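# Assemble the two printed parts to match the sample

## Task

Join the two printed parts so that they end up assembled the same way as the completed example standing on the stand.

## Robot and tools

Robot: two arms, left_arm and right_arm, each with a two-finger gripper. The left gripper's fingers can fold. A part held in the outer quarter of the pads (near the tips) gets the requested squeeze. A grip deeper toward the palm lets the fingers wrap and draw the part inward, which can hold narrow parts loosely or not at all, squeeze wide ones too hard, or slip later. Pressing a left fingertip into a surface folds it easily, so a move can overshoot with little sign of contact. Right fingers do not fold.

Frame: every pose, velocity and target is in the scene frame. Origin is at table height midway between the nominal bases; +z is up, +x points out over the table, +y is toward left_arm (camera image sides do not match arm names). Calibrated bases: left_arm at (-0.051, +0.346, 0) m, quat_wxyz (+1.000, 0, 0, -0.002); right_arm at (+0.057, -0.530, 0) m, quat_wxyz (+1.000, 0, 0, +0.013). Reported hand poses may be off by a few centimetres, more at long reach. Gripper axes: fingers point along its +z and open and close along its y. end_effector_position is the point between the pads when closed; fingertips extend about 33 mm past it for gaps up to 40 mm, about 9 mm when fully open.

Row layout (used by execute_actions and move): one flat list of 20 numbers covering both arms, always all 20 even if one arm is idle. Numbers 1-10 are left: x, y, z (metres, absolute position in the scene frame), qw, qx, qy, qz (absolute orientation, w first), then gripper position, force_limit, speed. Numbers 11-20 are the same for right. The three gripper numbers each lie in [-1, 1]. Position: +1 fully open (140 mm), pads touch near -0.8, -1 closes until blocked. force_limit sets squeeze after a slow close: roughly 14 N at -1, 40 N at 0, 58 N at +1. speed sets finger rate: about 30 mm/s at -1, 140 at 0, 250 at +1; faster closes grip much harder (up to about 116 N on rigid parts). Both start at +1. To hold an arm still, resend its last reported pose and gripper numbers in every row; reuse one fixed quaternion to keep orientation rather than copying the drifting reported one.

execute_actions(actions, cameras): actions is a list of up to 15 actions; each action is a list of up to 15 rows, one per 1/30 s step, last row repeated to fill 15. Each target must be within 0.6 m of that gripper's current position along each gripper axis, or the action is refused for both arms. Images come only with an empty actions list or when cameras names them (["all"], [] for none).

move(target, speed, blend, stop_force, zero, blocking, cameras): straight-line path for each gripper from its Hand target to the absolute pose in target (one row, or a list of up to 15 rows as waypoints). speed in m/s, 0.002 to 3.6, default 0.25 (rotation up to twice that in rad/s). blend in m rounds corners between waypoints; 0 stops at each. stop_force in N, 3 to 120, ends an arm's path when its wrist sensor feels that much resistance; unreliable if the gripper rotates, and it misses light pushes on loose parts. zero (default true) re-zeroes before the move. blocking=false returns after about 0.5 s while the move continues (not allowed with stop_force). Paths do not avoid obstacles; avoid routing near an arm's own base. Keep finger numbers identical across waypoints. The result adds a move: line, e.g. done, off_target, moving, held, fault, plus limits (paced = pose clipped, held = steps withheld).

wait(seconds 0-10), stop() (brakes a running move; fingers continue), zoom_image(camera, region [x0,y0,x1,y1] pixels, max 504x504) on the latest image of cam_high, cam_low, cam_bench, cam_left_wrist or cam_right_wrist (all 672x504), zero_wrist_force(arm), finished_scene() ends the scene permanently; the assembly must remain correct without the robot.

Results: per arm end_effector_position, end_effector_quat_wxyz, velocities, Hand target (where the arm is actually being sent, possibly short of the command), Tool commands, joint positions and torques, Wrist force and Wrist torque in the gripper's own axes plus the peak since last shown. "within noise" means the arm is still. object_status: 0 moving, 1 blocked while opening, 2 blocked while closing (grip; check for this), 3 reached target or pads met. position_measured counts: 3 open, ~75 = 100 mm, 139 = 60 mm, 200 = 20 mm, 230 pads together. To squeeze harder while status is 2, raise force_limit and nudge position (-1 to -0.98). Orientation is clipped to 32 degrees from current per step; large moves may need several actions.

Avoid: contact torque at load limits (141 N m big joints, 26.3 N m wrists) or about 150 N outside force, which stops the arm for 10 s; arms are stiff, so targets just beyond firm contact can fault. Avoid arm-to-arm hits or gripping the other gripper. Do not drop parts, release them while moving, slam, or push hard; nothing may leave the table. Long loads or stretched poses heat motors (MOTOR HOT at 70 °C, brakes at 85 °C). Work smoothly and quickly, since time counts.

Each tool is called after "Call:" by a JSON object that holds its "method" and its "body".

## Session

Call:
{"method": "execute_actions", "body": {"actions": []}}

Scene clock: 0.00 s.
left_arm: end_effector_position=(+0.2870, +0.6517, +0.1184) position_measured=3 object_status=3 end_effector_quat_wxyz=(+0.481, -0.455, -0.525, -0.535) | right_arm: end_effector_position=(+0.7465, -0.3203, +0.2885) position_measured=3 object_status=3 end_effector_quat_wxyz=(-0.084, +0.602, +0.742, +0.283)
Joint positions: left_arm=[-0.41 -1.204 2.32 -1.033 -0.432 -0.199] | right_arm=[-0.165 -1.28 1.385 -1.846 -0.994 1.275]
Joint velocities: within noise
Joint torques (N m): no reading
Wrist force (N): no reading
Wrist torque (N m): no reading
Wrist force, peak (N): no reading
Hand target: left_arm +0.2870, +0.6517, +0.1184; +0.481, -0.455, -0.525, -0.535 | right_arm +0.7465, -0.3203, +0.2885; -0.084, +0.602, +0.742, +0.283
Tool commands: left_gripper/position=+1.0 left_gripper/force_limit=+1.0 left_gripper/speed=+1.0 right_gripper/position=+1.0 right_gripper/force_limit=+1.0 right_gripper/speed=+1.0

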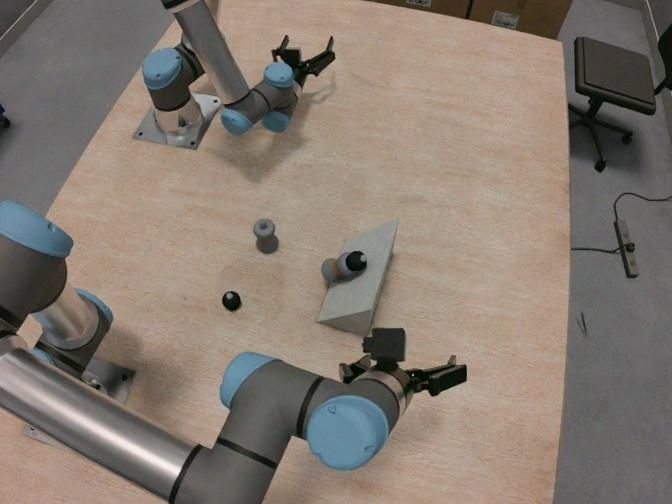

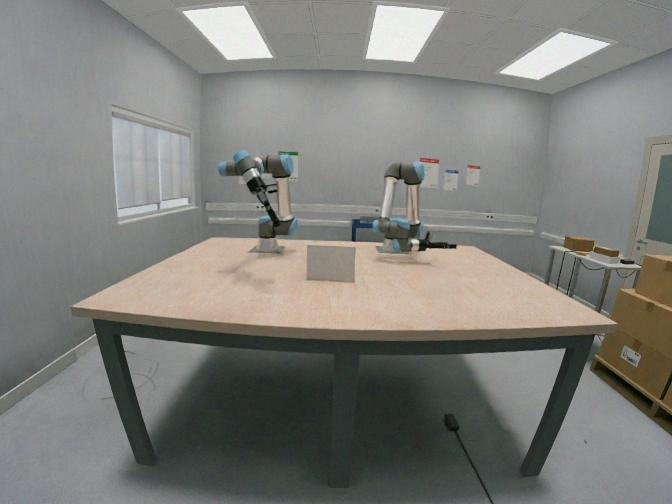

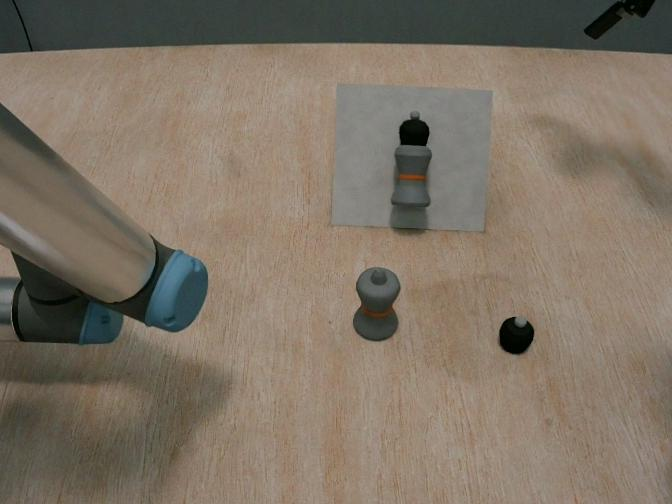

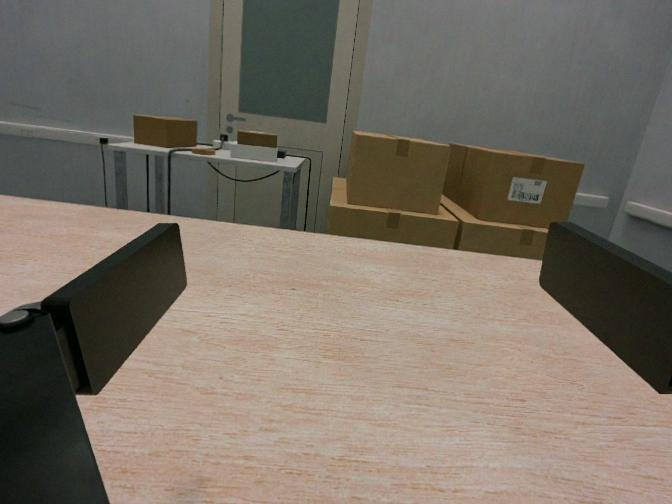

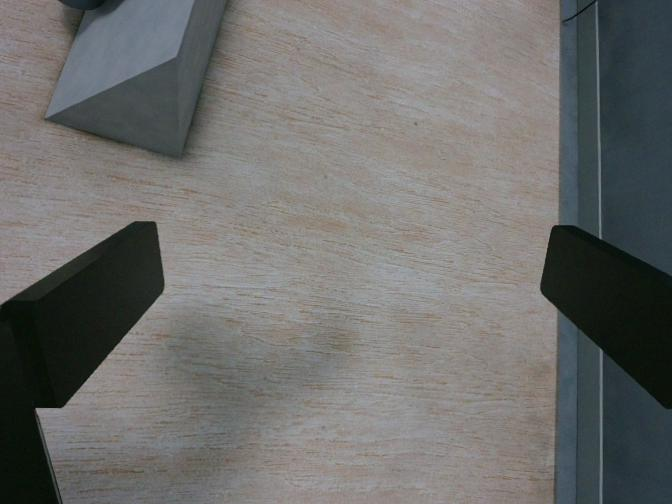

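Call:
{"method": "zoom_image", "body": {"camera": "cam_bench", "region": [320, 80, 560, 370]}}

Call:
{"method": "zoom_image", "body": {"camera": "cam_high", "region": [200, 200, 420, 340]}}

Scaled by 1.738 from the camera's 672x504 image, which has a finer 960x720 frame.

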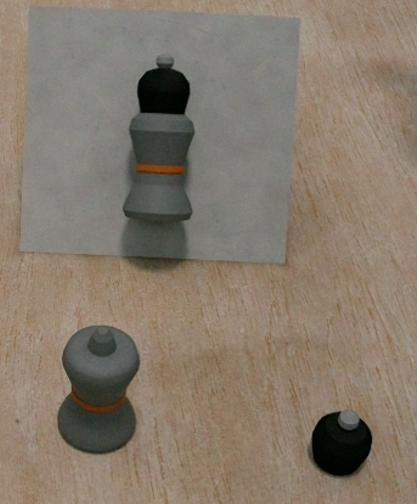

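Scaled by 2.291 from the camera's 672x504 image, which has a finer 960x720 frame.

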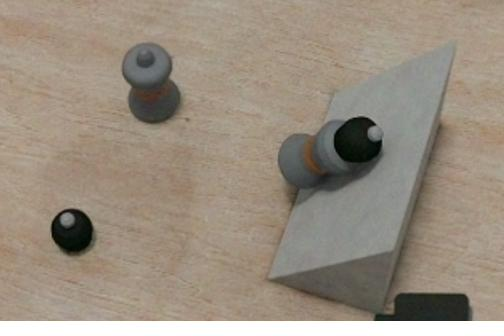

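Call:
{"method": "move", "body": {"target": [[0.2870,0.6517,0.1184,0.481,-0.455,-0.525,-0.535,1,1,1,0.45,-0.12,0.30,0,0.7071,0.7071,0,1,1,1]], "cameras": ["all"], "speed": 0.4}}

Scene clock: 2.77 s.
left_arm: end_effector_position=(+0.2870, +0.6517, +0.1184) position_measured=3 object_status=3 end_effector_quat_wxyz=(+0.481, -0.455, -0.525, -0.535) | right_arm: end_effector_position=(+0.4500, -0.1200, +0.3000) position_measured=3 object_status=3 end_effector_quat_wxyz=(+0.000, +0.707, +0.707, +0.000)
Joint positions: left_arm=[-0.41 -1.204 2.319 -1.032 -0.433 -0.2] | right_arm=[0.543 -1.426 1.355 -1.499 -1.571 2.14]
Joint torques (N m): left_arm=[9.33 -12.11 -21.26 2.55 -1.72 -2.09] | right_arm=[12.46 -19.28 -28.48 -0.25 -0.96 1.63]
Wrist force (N): left_arm=[0.1 -0.1 -0.2] | right_arm=[0.2 0.4 0.0]
Wrist torque (N m): left_arm=[-0.01 -0.03 0.07] | right_arm=[0.05 0.03 -0.11]
Wrist force, peak (N): left_arm=[0.2 -0.1 -0.4] | right_arm=[-2.7 0.9 -0.9]
Hand target: left_arm +0.2870, +0.6517, +0.1184; +0.481, -0.455, -0.525, -0.535 | right_arm +0.4500, -0.1200, +0.3000; +0.000, +0.707, +0.707, +0.000
Off the commanded pose: left_arm 0.000 m, 0 deg | right_arm 0.000 m, 0 deg.
move: done

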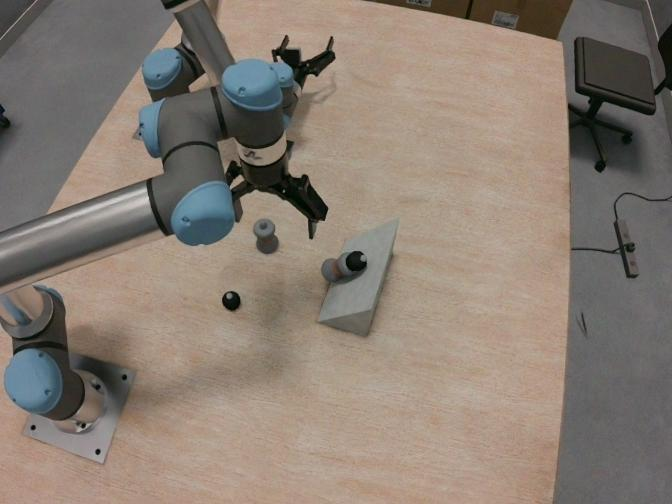

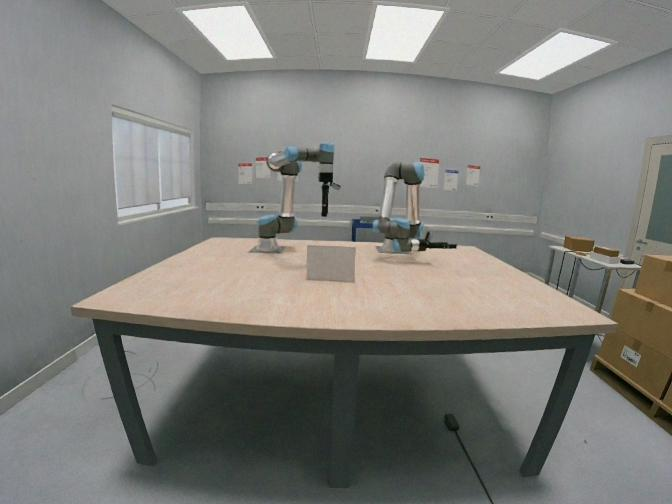

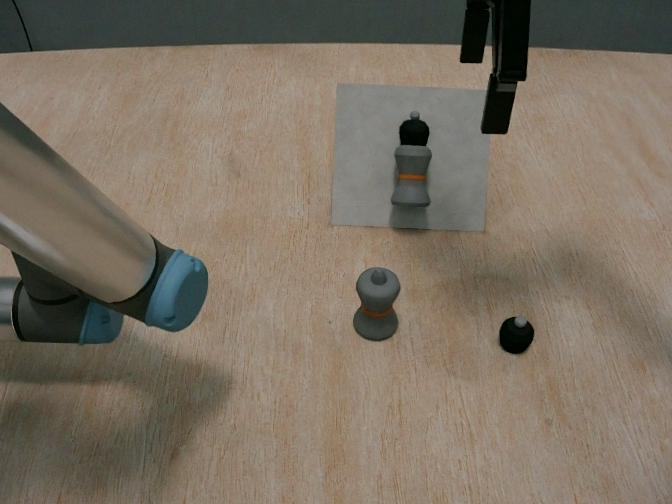

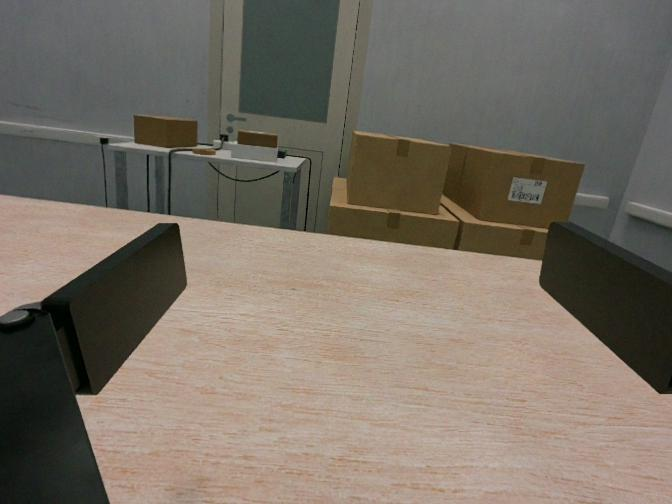

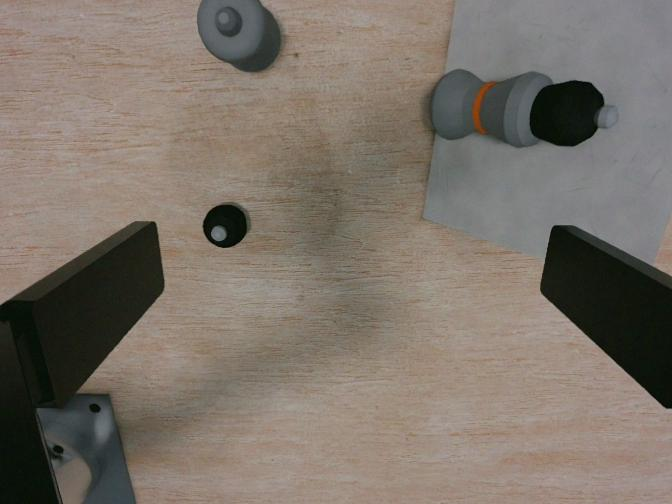

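Call:
{"method": "move", "body": {"target": [0.2870,0.6517,0.1184,0.481,-0.455,-0.525,-0.535,1,1,1,0.39,-0.02,0.30,0,0.7071,0.7071,0,1,1,1], "cameras": ["cam_right_wrist"], "speed": 0.4}}

Call:
{"method": "zoom_image", "body": {"camera": "cam_right_wrist", "region": [200, 50, 600, 450]}}

Scene clock: 4.30 s.
left_arm: end_effector_position=(+0.2870, +0.6517, +0.1184) position_measured=3 object_status=3 end_effector_quat_wxyz=(+0.481, -0.455, -0.525, -0.535) | right_arm: end_effector_position=(+0.3900, -0.0201, +0.3000) position_measured=3 object_status=3 end_effector_quat_wxyz=(+0.000, +0.707, +0.707, +0.000)
Joint positions: left_arm=[-0.41 -1.204 2.319 -1.032 -0.433 -0.2] | right_arm=[0.745 -1.323 1.23 -1.477 -1.571 2.342]
Joint torques (N m): left_arm=[9.19 -12.17 -20.67 2.56 -1.7 -2.04] | right_arm=[9.89 -23.63 -26.45 -0.44 -1.26 1.76]
Wrist force (N): left_arm=[0.1 -0.1 -0.1] | right_arm=[-0.3 0.9 0.1]
Wrist torque (N m): left_arm=[-0.01 -0.02 0.07] | right_arm=[0.14 0.13 -0.09]
Wrist force, peak (N): left_arm=[0.1 -0.2 -0.3] | right_arm=[2.4 -0.4 0.0]
Hand target: left_arm +0.2870, +0.6517, +0.1184; +0.481, -0.455, -0.525, -0.535 | right_arm +0.3900, -0.0200, +0.3000; +0.000, +0.707, +0.707, +0.000
Off the commanded pose: left_arm 0.000 m, 0 deg | right_arm 0.000 m, 0 deg.
move: done
Images, in order (width x height): cam_right_wrist 672x504.

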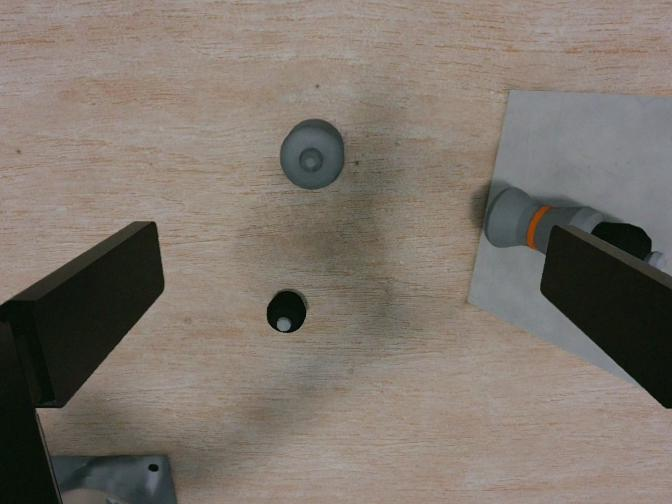

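Scaled by 1.260 from the camera's 672x504 image, which has a finer 960x720 frame.

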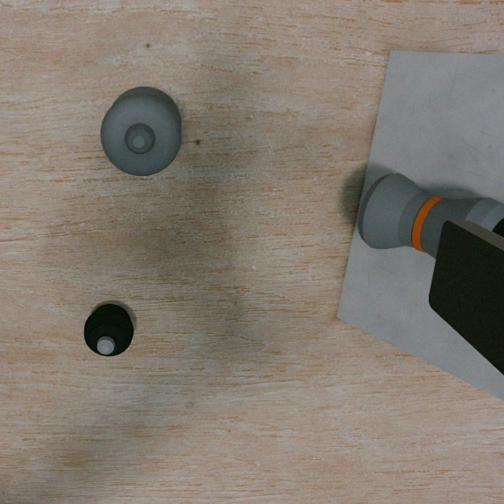

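Call:
{"method": "move", "body": {"target": [0.2870,0.6517,0.1184,0.481,-0.455,-0.525,-0.535,1,1,1,0.33,-0.065,0.20,0,0.7071,0.7071,0,1,1,1], "cameras": ["cam_right_wrist","cam_bench","cam_high"], "speed": 0.3}}

Scene clock: 7.23 s.
left_arm: end_effector_position=(+0.2870, +0.6517, +0.1184) position_measured=3 object_status=3 end_effector_quat_wxyz=(+0.481, -0.455, -0.525, -0.535) | right_arm: end_effector_position=(+0.3300, -0.0650, +0.2000) position_measured=3 object_status=3 end_effector_quat_wxyz=(+0.000, +0.707, +0.707, +0.000)
Joint positions: left_arm=[-0.41 -1.204 2.319 -1.032 -0.433 -0.2] | right_arm=[0.764 -1.481 1.673 -1.762 -1.571 2.36]
Joint torques (N m): left_arm=[8.55 -12.9 -21.39 2.4 -1.79 -2.08] | right_arm=[11.76 -45.64 -17.57 -5.78 1.61 1.33]
Wrist force (N): left_arm=[0.3 -0.1 0.0] | right_arm=[0.0 0.8 0.0]
Wrist torque (N m): left_arm=[-0.02 -0.06 0.07] | right_arm=[0.14 0.08 -0.11]
Wrist force, peak (N): left_arm=[0.6 -0.2 -0.2] | right_arm=[-0.7 0.1 2.0]
Hand target: left_arm +0.2870, +0.6517, +0.1184; +0.481, -0.455, -0.525, -0.535 | right_arm +0.3300, -0.0650, +0.2000; +0.000, +0.707, +0.707, +0.000
Off the commanded pose: left_arm 0.000 m, 0 deg | right_arm 0.000 m, 0 deg.
move: done
Images, in order (width x height): cam_high 672x504, cam_bench 672x504, cam_right_wrist 672x504.

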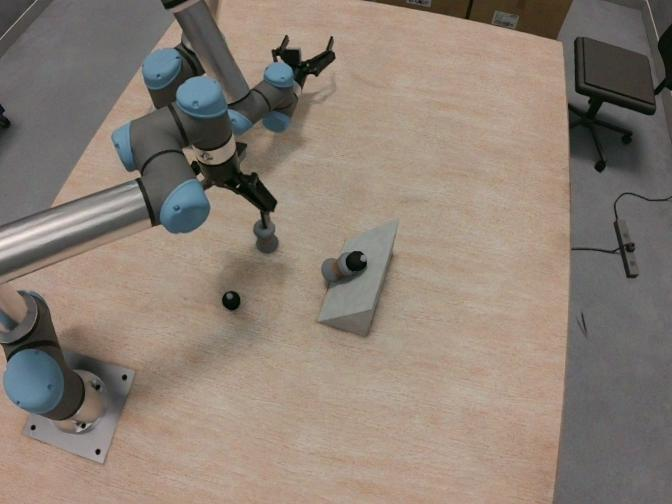

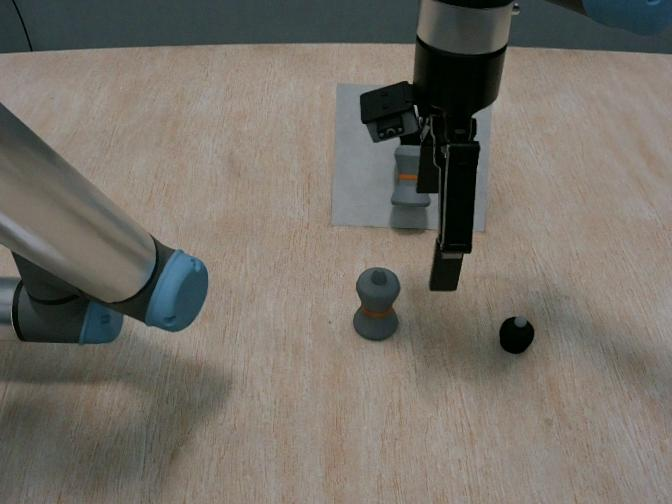

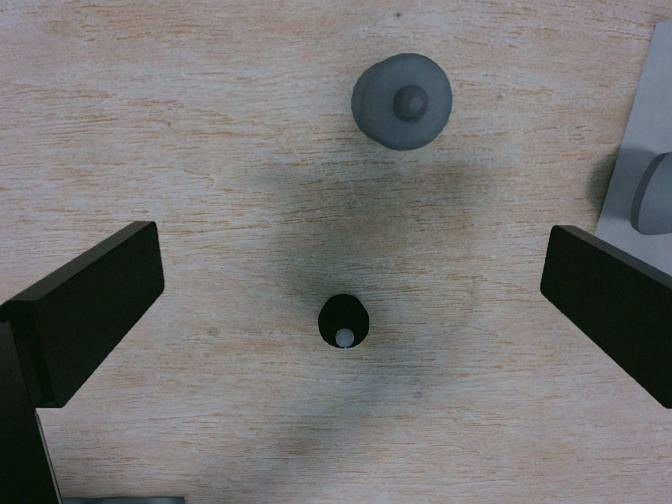

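Call:
{"method": "move", "body": {"target": [0.2870,0.6517,0.1184,0.481,-0.455,-0.525,-0.535,1,1,1,0.326,-0.134,0.12,0,0.7071,0.7071,0,1,1,1], "cameras": ["cam_right_wrist","cam_bench"], "speed": 0.25}}

Call:
{"method": "zoom_image", "body": {"camera": "cam_bench", "region": [330, 180, 630, 400]}}

Scene clock: 8.80 s.
left_arm: end_effector_position=(+0.2870, +0.6517, +0.1184) position_measured=3 object_status=3 end_effector_quat_wxyz=(+0.481, -0.455, -0.525, -0.535) | right_arm: end_effector_position=(+0.3260, -0.1340, +0.1201) position_measured=3 object_status=3 end_effector_quat_wxyz=(+0.000, +0.707, +0.707, +0.000)
Joint positions: left_arm=[-0.41 -1.204 2.319 -1.032 -0.433 -0.2] | right_arm=[0.666 -1.569 1.979 -1.981 -1.571 2.262]
Joint torques (N m): left_arm=[9.41 -13.13 -20.48 2.38 -1.82 -1.87] | right_arm=[-10.91 -37.66 -14.74 -5.83 1.66 -2.09]
Wrist force (N): left_arm=[0.1 -0.1 -0.1] | right_arm=[0.5 0.9 0.3]
Wrist torque (N m): left_arm=[-0.02 -0.02 0.07] | right_arm=[0.14 -0.03 0.03]
Wrist force, peak (N): left_arm=[0.4 0.0 0.0] | right_arm=[-0.8 0.5 1.7]
Hand target: left_arm +0.2870, +0.6517, +0.1184; +0.481, -0.455, -0.525, -0.535 | right_arm +0.3260, -0.1340, +0.1200; +0.000, +0.707, +0.707, +0.000
Off the commanded pose: left_arm 0.000 m, 0 deg | right_arm 0.000 m, 0 deg.
move: done
Images, in order (width x height): cam_bench 672x504, cam_right_wrist 672x504.

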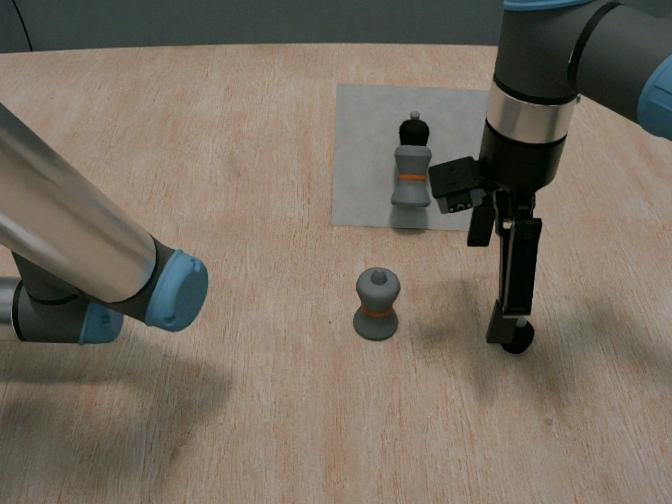

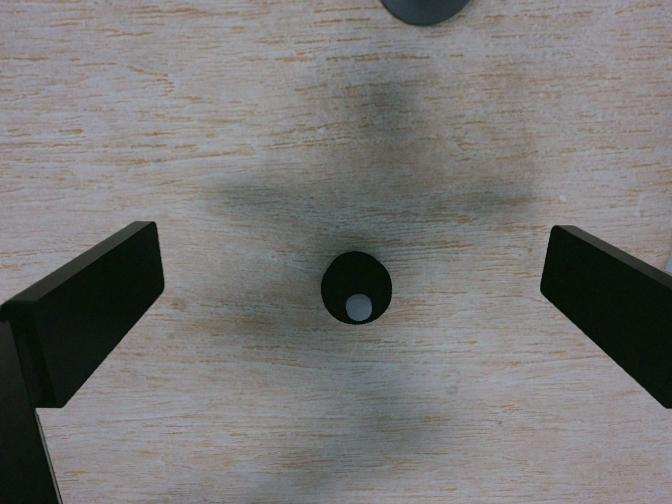

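Scaled by 1.680 from the camera's 672x504 image, which has a finer 960x720 frame.

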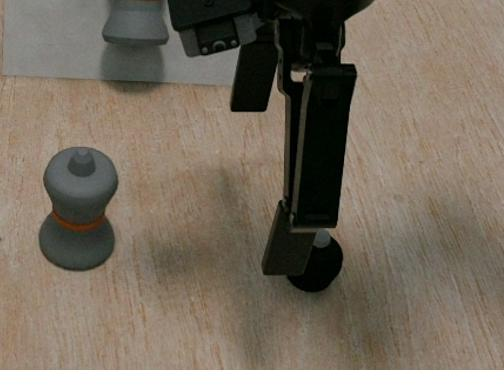

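Call:
{"method": "move", "body": {"target": [0.2870,0.6517,0.1184,0.481,-0.455,-0.525,-0.535,1,1,1,0.329,-0.154,0.085,0,0.7071,0.7071,0,1,1,1], "cameras": ["cam_right_wrist","cam_bench"], "speed": 0.2}}

Call:
{"method": "zoom_image", "body": {"camera": "cam_bench", "region": [430, 250, 600, 400]}}

Scene clock: 10.47 s.
left_arm: end_effector_position=(+0.2870, +0.6517, +0.1184) position_measured=3 object_status=3 end_effector_quat_wxyz=(+0.481, -0.455, -0.525, -0.535) | right_arm: end_effector_position=(+0.3290, -0.1540, +0.0851) position_measured=3 object_status=3 end_effector_quat_wxyz=(+0.000, +0.707, +0.707, +0.000)
Joint positions: left_arm=[-0.41 -1.204 2.319 -1.032 -0.433 -0.2] | right_arm=[0.627 -1.565 2.074 -2.08 -1.571 2.223]
Joint torques (N m): left_arm=[9.4 -12.35 -20.46 2.41 -1.8 -2.03] | right_arm=[-9.82 -10.37 -13.31 -5.8 1.55 -1.82]
Wrist force (N): left_arm=[0.2 0.2 0.0] | right_arm=[0.1 0.6 0.4]
Wrist torque (N m): left_arm=[0.04 -0.04 0.08] | right_arm=[0.09 0.06 0.02]
Wrist force, peak (N): left_arm=[0.2 -0.3 -0.3] | right_arm=[1.1 0.4 -0.4]
Hand target: left_arm +0.2870, +0.6517, +0.1184; +0.481, -0.455, -0.525, -0.535 | right_arm +0.3290, -0.1540, +0.0850; +0.000, +0.707, +0.707, +0.000
Off the commanded pose: left_arm 0.000 m, 0 deg | right_arm 0.000 m, 0 deg.
move: done
Images, in order (width x height): cam_bench 672x504, cam_right_wrist 672x504.

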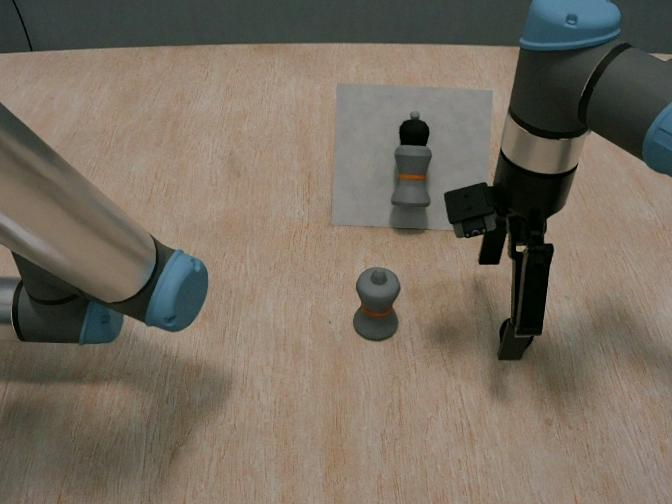

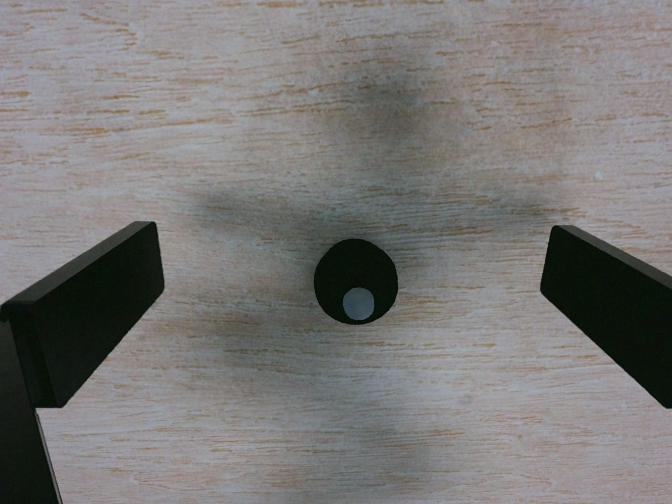

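Scaled by 2.965 from the camera's 672x504 image, which has a finer 960x720 frame.

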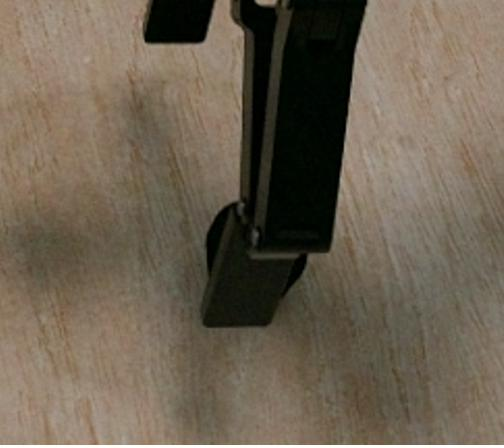

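Call:
{"method": "move", "body": {"target": [0.2870,0.6517,0.1184,0.481,-0.455,-0.525,-0.535,1,1,1,0.333,-0.174,0.065,0,0.7071,0.7071,0,1,1,1], "cameras": ["cam_right_wrist","cam_bench"], "speed": 0.2}}

Call:
{"method": "zoom_image", "body": {"camera": "cam_bench", "region": [430, 250, 600, 400]}}

Scene clock: 12.40 s.
left_arm: end_effector_position=(+0.2870, +0.6517, +0.1184) position_measured=3 object_status=3 end_effector_quat_wxyz=(+0.481, -0.455, -0.525, -0.535) | right_arm: end_effector_position=(+0.3330, -0.1739, +0.0651) position_measured=3 object_status=3 end_effector_quat_wxyz=(+0.000, +0.707, +0.707, +0.000)
Joint positions: left_arm=[-0.41 -1.204 2.319 -1.032 -0.433 -0.2] | right_arm=[0.585 -1.57 2.139 -2.14 -1.571 2.181]
Joint torques (N m): left_arm=[7.78 -12.18 -20.83 2.37 -1.89 -1.87] | right_arm=[-8.97 -36.99 -11.15 -5.92 1.29 -1.81]
Wrist force (N): left_arm=[0.3 0.0 -0.2] | right_arm=[0.5 0.5 0.1]
Wrist torque (N m): left_arm=[0.01 -0.06 0.08] | right_arm=[0.06 -0.01 0.02]
Wrist force, peak (N): left_arm=[0.3 -0.1 -0.2] | right_arm=[0.6 0.9 0.5]
Hand target: left_arm +0.2870, +0.6517, +0.1184; +0.481, -0.455, -0.525, -0.535 | right_arm +0.3330, -0.1740, +0.0650; +0.000, +0.707, +0.707, +0.000
Off the commanded pose: left_arm 0.000 m, 0 deg | right_arm 0.000 m, 0 deg.
move: done
Images, in order (width x height): cam_bench 672x504, cam_right_wrist 672x504.

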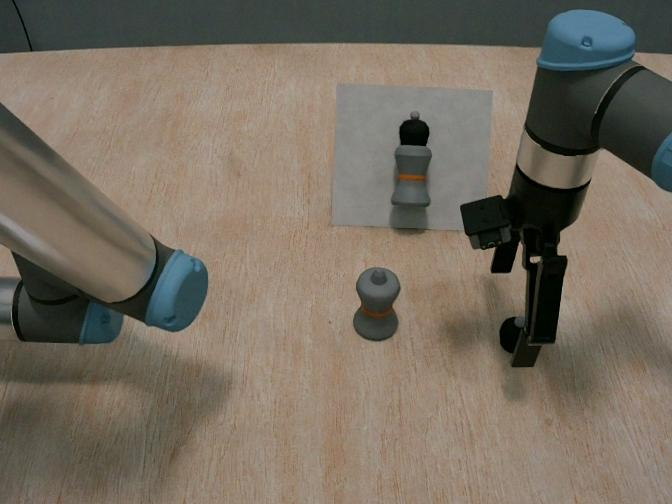

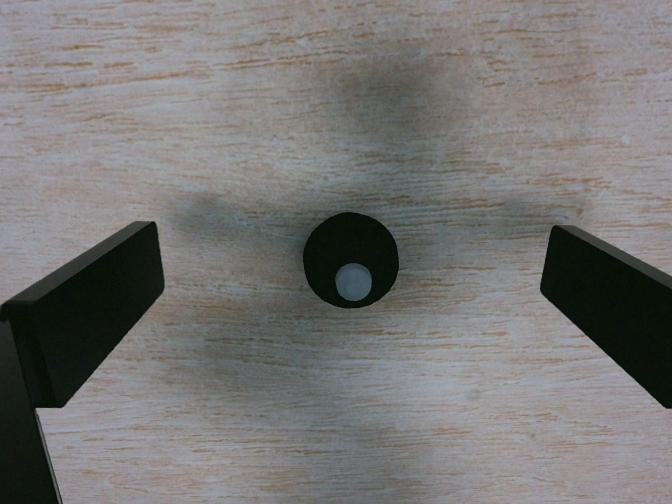

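Scaled by 2.965 from the camera's 672x504 image, which has a finer 960x720 frame.

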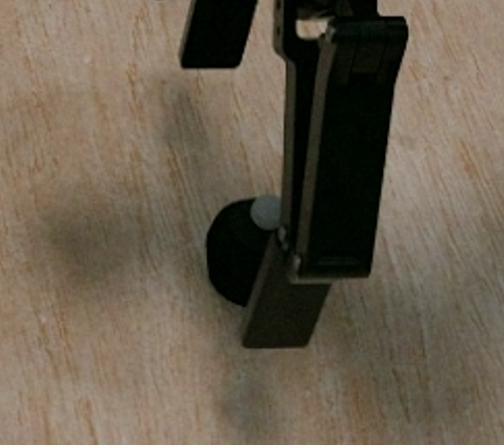

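Call:
{"method": "move", "body": {"target": [0.2870,0.6517,0.1184,0.481,-0.455,-0.525,-0.535,1,1,1,0.333,-0.178,0.043,0,0.7071,0.7071,0,1,1,1], "cameras": ["cam_right_wrist","cam_bench"], "speed": 0.15}}

Call:
{"method": "zoom_image", "body": {"camera": "cam_bench", "region": [430, 250, 600, 400]}}

Scene clock: 13.80 s.
left_arm: end_effector_position=(+0.2870, +0.6517, +0.1184) position_measured=3 object_status=3 end_effector_quat_wxyz=(+0.481, -0.455, -0.525, -0.535) | right_arm: end_effector_position=(+0.3330, -0.1780, +0.0431) position_measured=3 object_status=3 end_effector_quat_wxyz=(+0.000, +0.707, +0.707, +0.000)
Joint positions: left_arm=[-0.41 -1.204 2.319 -1.032 -0.433 -0.2] | right_arm=[0.577 -1.542 2.179 -2.207 -1.571 2.173]
Joint torques (N m): left_arm=[8.64 -13.06 -20.5 2.2 -1.63 -1.96] | right_arm=[-10.6 -8.87 -12.21 -6.09 0.17 -1.56]
Wrist force (N): left_arm=[0.3 0.0 -0.1] | right_arm=[0.1 0.6 0.0]
Wrist torque (N m): left_arm=[0.00 -0.06 0.07] | right_arm=[0.08 0.07 0.02]
Wrist force, peak (N): left_arm=[0.2 -0.1 -0.3] | right_arm=[0.0 1.0 -0.1]
Hand target: left_arm +0.2870, +0.6517, +0.1184; +0.481, -0.455, -0.525, -0.535 | right_arm +0.3330, -0.1780, +0.0430; +0.000, +0.707, +0.707, +0.000
Off the commanded pose: left_arm 0.000 m, 0 deg | right_arm 0.000 m, 0 deg.
move: done
Images, in order (width x height): cam_bench 672x504, cam_right_wrist 672x504.

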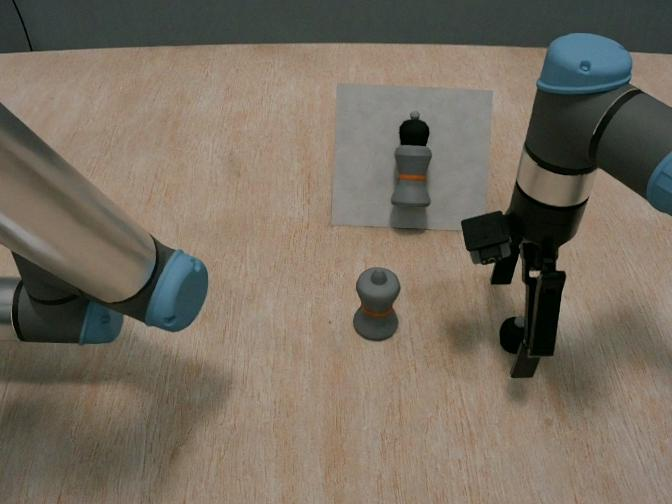

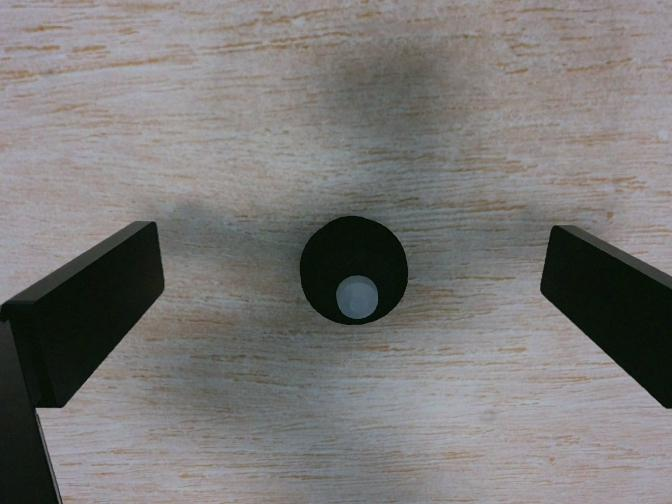

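Scaled by 2.965 from the camera's 672x504 image, which has a finer 960x720 frame.

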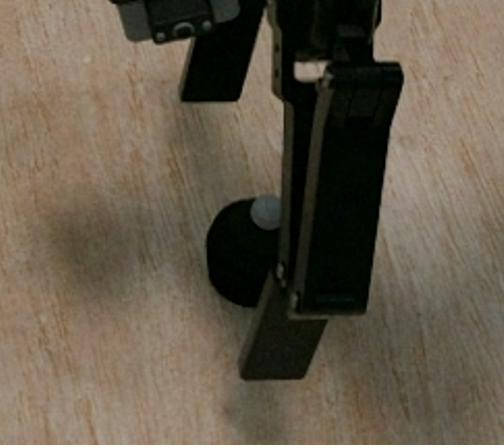

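Call:
{"method": "move", "body": {"target": [[0.2870,0.6517,0.1184,0.481,-0.455,-0.525,-0.535,1,1,1,0.333,-0.181,0.045,0,0.7071,0.7071,0,1,1,1],[0.2870,0.6517,0.1184,0.481,-0.455,-0.525,-0.535,1,1,1,0.333,-0.181,0.045,0,0.7071,0.7071,0,-1,-0.3,-1]], "cameras": ["cam_right_wrist","cam_bench"], "speed": 0.1}}

Call:
{"method": "zoom_image", "body": {"camera": "cam_bench", "region": [430, 250, 600, 400]}}

Scene clock: 18.73 s.
left_arm: end_effector_position=(+0.2870, +0.6517, +0.1184) position_measured=3 object_status=3 end_effector_quat_wxyz=(+0.481, -0.455, -0.525, -0.535) | right_arm: end_effector_position=(+0.3330, -0.1810, +0.0450) position_measured=168 object_status=2 end_effector_quat_wxyz=(+0.000, +0.707, +0.707, +0.000)
Joint positions: left_arm=[-0.41 -1.204 2.319 -1.032 -0.433 -0.2] | right_arm=[0.571 -1.551 2.182 -2.202 -1.571 2.167]
Joint torques (N m): left_arm=[9.13 -12.53 -21.24 2.27 -1.76 -1.88] | right_arm=[-10.35 -30.34 -14.06 -0.31 0.92 -1.65]
Wrist force (N): left_arm=[0.2 -0.1 -0.1] | right_arm=[-0.9 -1.0 -9.7]
Wrist torque (N m): left_arm=[-0.03 -0.04 0.07] | right_arm=[0.12 0.05 0.04]
Wrist force, peak (N): left_arm=[0.4 0.2 -0.3] | right_arm=[-0.8 -1.0 -9.9]
Hand target: left_arm +0.2870, +0.6517, +0.1184; +0.481, -0.455, -0.525, -0.535 | right_arm +0.3330, -0.1810, +0.0450; +0.000, +0.707, +0.707, +0.000
Off the commanded pose: left_arm 0.000 m, 0 deg | right_arm 0.000 m, 0 deg.
move: done
Images, in order (width x height): cam_bench 672x504, cam_right_wrist 672x504.

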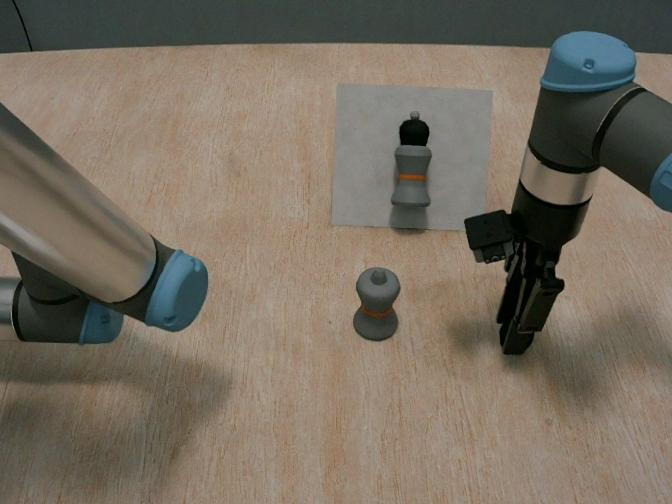

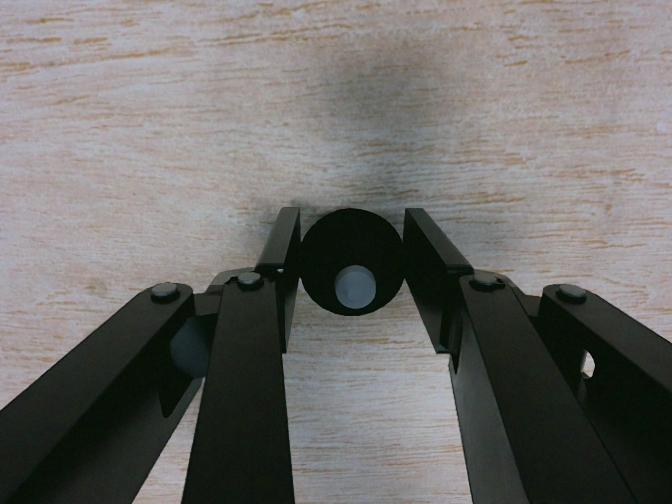

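Scaled by 2.965 from the camera's 672x504 image, which has a finer 960x720 frame.

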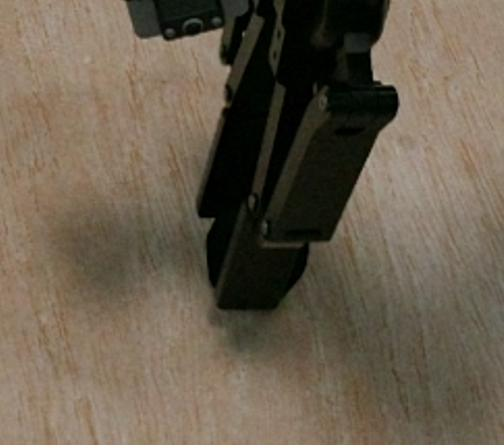

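Call:
{"method": "move", "body": {"target": [[0.2870,0.6517,0.1184,0.481,-0.455,-0.525,-0.535,1,1,1,0.333,-0.181,0.12,0,0.7071,0.7071,0,-1,-0.3,-1],[0.2870,0.6517,0.1184,0.481,-0.455,-0.525,-0.535,1,1,1,0.365,-0.02,0.24,0,0.7071,0.7071,0,-1,-0.3,-1]], "cameras": ["cam_right_wrist","cam_bench","cam_high"], "speed": 0.15, "blend": 0.04}}

Call:
{"method": "zoom_image", "body": {"camera": "cam_bench", "region": [320, 170, 500, 350]}}

Call:
{"method": "zoom_image", "body": {"camera": "cam_high", "region": [180, 150, 360, 290]}}

Scene clock: 22.27 s.
left_arm: end_effector_position=(+0.2870, +0.6517, +0.1184) position_measured=3 object_status=3 end_effector_quat_wxyz=(+0.481, -0.455, -0.525, -0.535) | right_arm: end_effector_position=(+0.3650, -0.0200, +0.2400) position_measured=168 object_status=2 end_effector_quat_wxyz=(+0.000, +0.707, +0.707, +0.000)
Joint positions: left_arm=[-0.41 -1.204 2.319 -1.032 -0.433 -0.2] | right_arm=[0.775 -1.358 1.427 -1.639 -1.571 2.372]
Joint torques (N m): left_arm=[7.85 -12.23 -20.53 2.18 -1.72 -1.83] | right_arm=[10.63 -22.19 -27.84 0.09 -1.42 1.46]
Wrist force (N): left_arm=[0.2 0.1 -0.1] | right_arm=[0.3 0.8 0.6]
Wrist torque (N m): left_arm=[0.02 -0.03 0.08] | right_arm=[0.12 0.02 -0.09]
Wrist force, peak (N): left_arm=[0.3 -0.2 -0.2] | right_arm=[-0.5 -0.8 -10.1]
Hand target: left_arm +0.2870, +0.6517, +0.1184; +0.481, -0.455, -0.525, -0.535 | right_arm +0.3650, -0.0200, +0.2400; +0.000, +0.707, +0.707, +0.000
Off the commanded pose: left_arm 0.000 m, 0 deg | right_arm 0.000 m, 0 deg.
move: done; blend cut to 0.0375 m at target 1
Images, in order (width x height): cam_high 672x504, cam_bench 672x504, cam_right_wrist 672x504.

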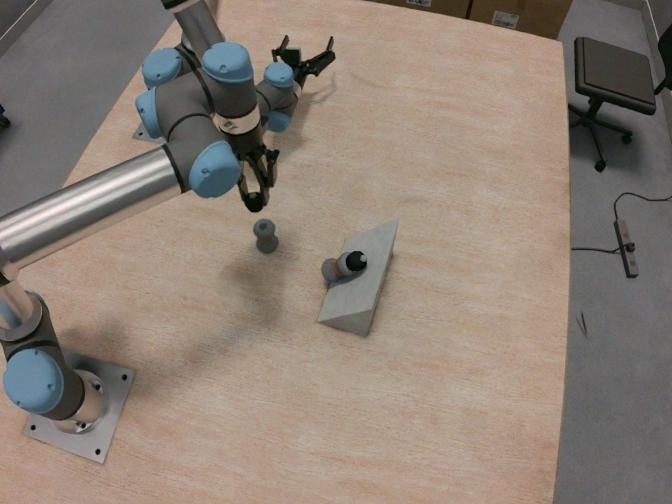

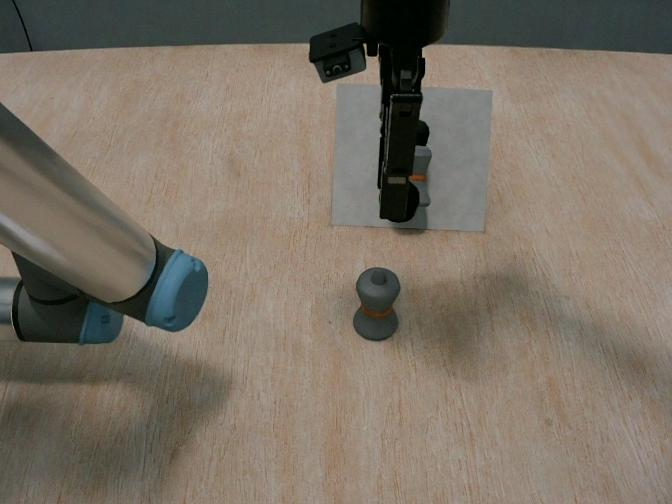

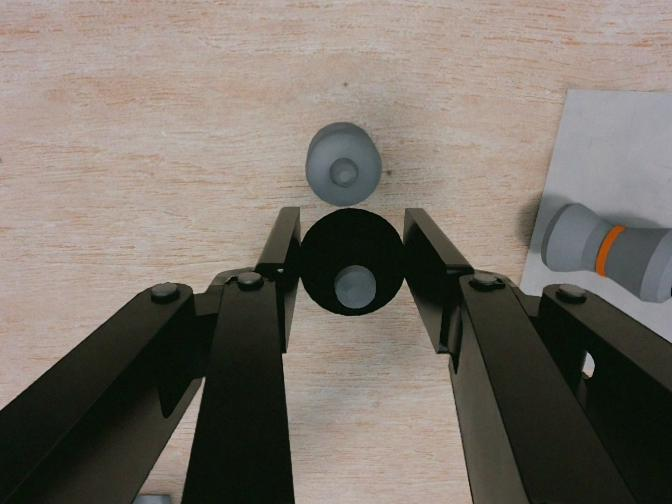

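Scaled by 2.800 from the camera's 672x504 image, which has a finer 960x720 frame.

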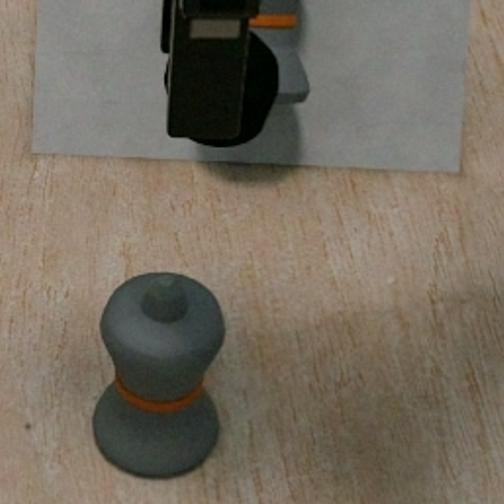

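Scaled by 2.800 from the camera's 672x504 image, which has a finer 960x720 frame.

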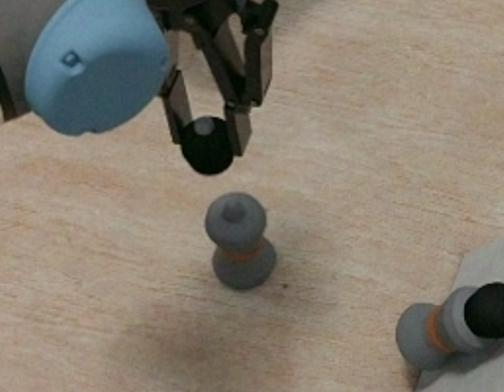

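Call:
{"method": "move", "body": {"target": [0.2870,0.6517,0.1184,0.481,-0.455,-0.525,-0.535,1,1,1,0.363,0.0065,0.195,0,0.7071,0.7071,0,-1,-0.3,-1], "cameras": ["cam_right_wrist","cam_bench","cam_high"], "speed": 0.12}}

Call:
{"method": "zoom_image", "body": {"camera": "cam_bench", "region": [320, 170, 500, 350]}}

Call:
{"method": "zoom_image", "body": {"camera": "cam_high", "region": [200, 150, 330, 270]}}

Scene clock: 24.37 s.
left_arm: end_effector_position=(+0.2870, +0.6517, +0.1184) position_measured=3 object_status=3 end_effector_quat_wxyz=(+0.481, -0.455, -0.525, -0.535) | right_arm: end_effector_position=(+0.3630, +0.0064, +0.1951) position_measured=168 object_status=2 end_effector_quat_wxyz=(+0.000, +0.707, +0.707, +0.000)
Joint positions: left_arm=[-0.41 -1.204 2.319 -1.032 -0.433 -0.2] | right_arm=[0.808 -1.293 1.459 -1.737 -1.571 2.405]
Joint torques (N m): left_arm=[8.13 -13.1 -20.14 2.09 -1.77 -1.82] | right_arm=[12.45 -25.38 -17.39 -6.05 -0.88 1.74]
Wrist force (N): left_arm=[0.0 0.2 -0.2] | right_arm=[-0.1 0.6 0.6]
Wrist torque (N m): left_arm=[0.04 0.00 0.07] | right_arm=[0.09 0.10 -0.11]
Wrist force, peak (N): left_arm=[0.4 -0.2 -0.4] | right_arm=[0.8 0.8 1.2]
Hand target: left_arm +0.2870, +0.6517, +0.1184; +0.481, -0.455, -0.525, -0.535 | right_arm +0.3630, +0.0065, +0.1950; +0.000, +0.707, +0.707, +0.000
Off the commanded pose: left_arm 0.000 m, 0 deg | right_arm 0.000 m, 0 deg.
move: done
Images, in order (width x height): cam_high 672x504, cam_bench 672x504, cam_right_wrist 672x504.

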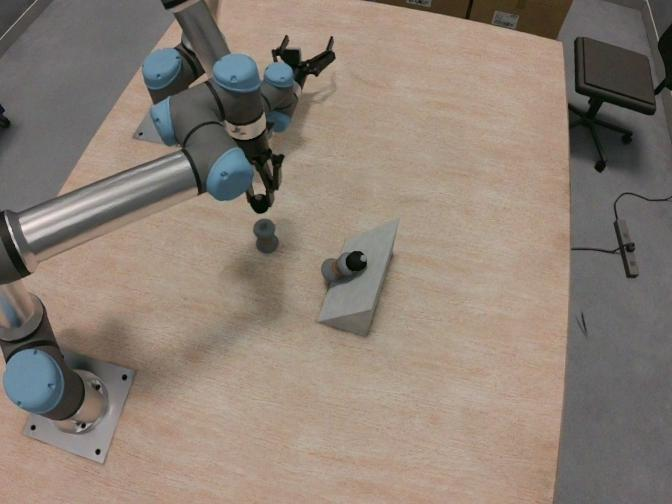

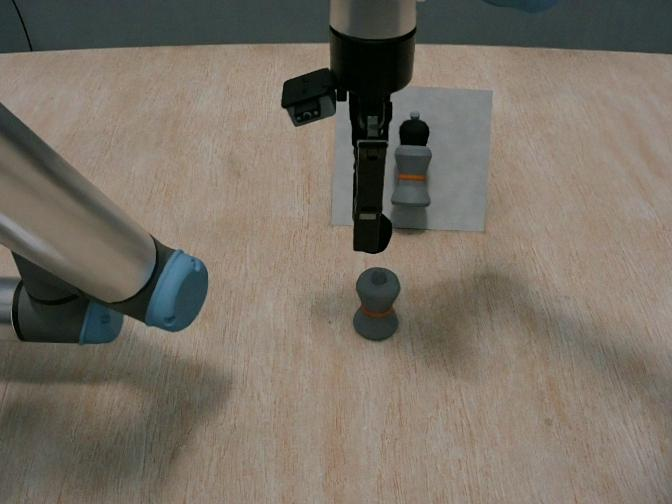

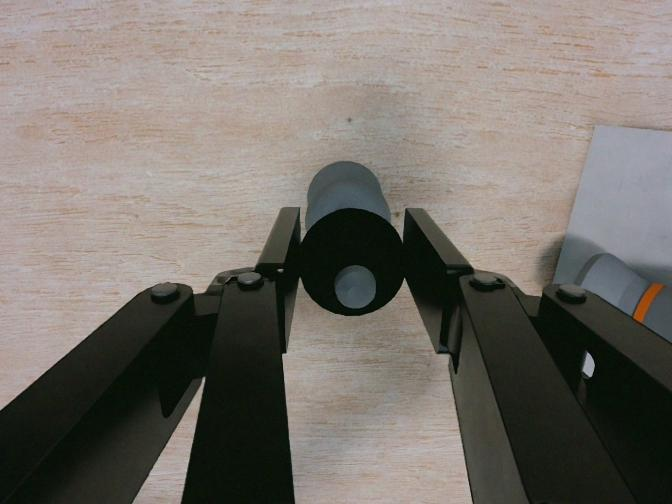

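Scaled by 2.800 from the camera's 672x504 image, which has a finer 960x720 frame.

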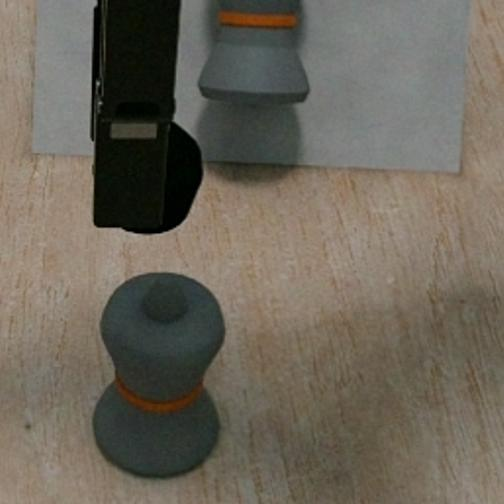

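Scaled by 3.877 from the camera's 672x504 image, which has a finer 960x720 frame.

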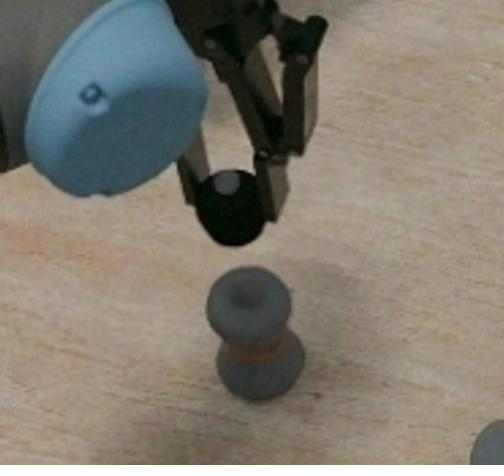

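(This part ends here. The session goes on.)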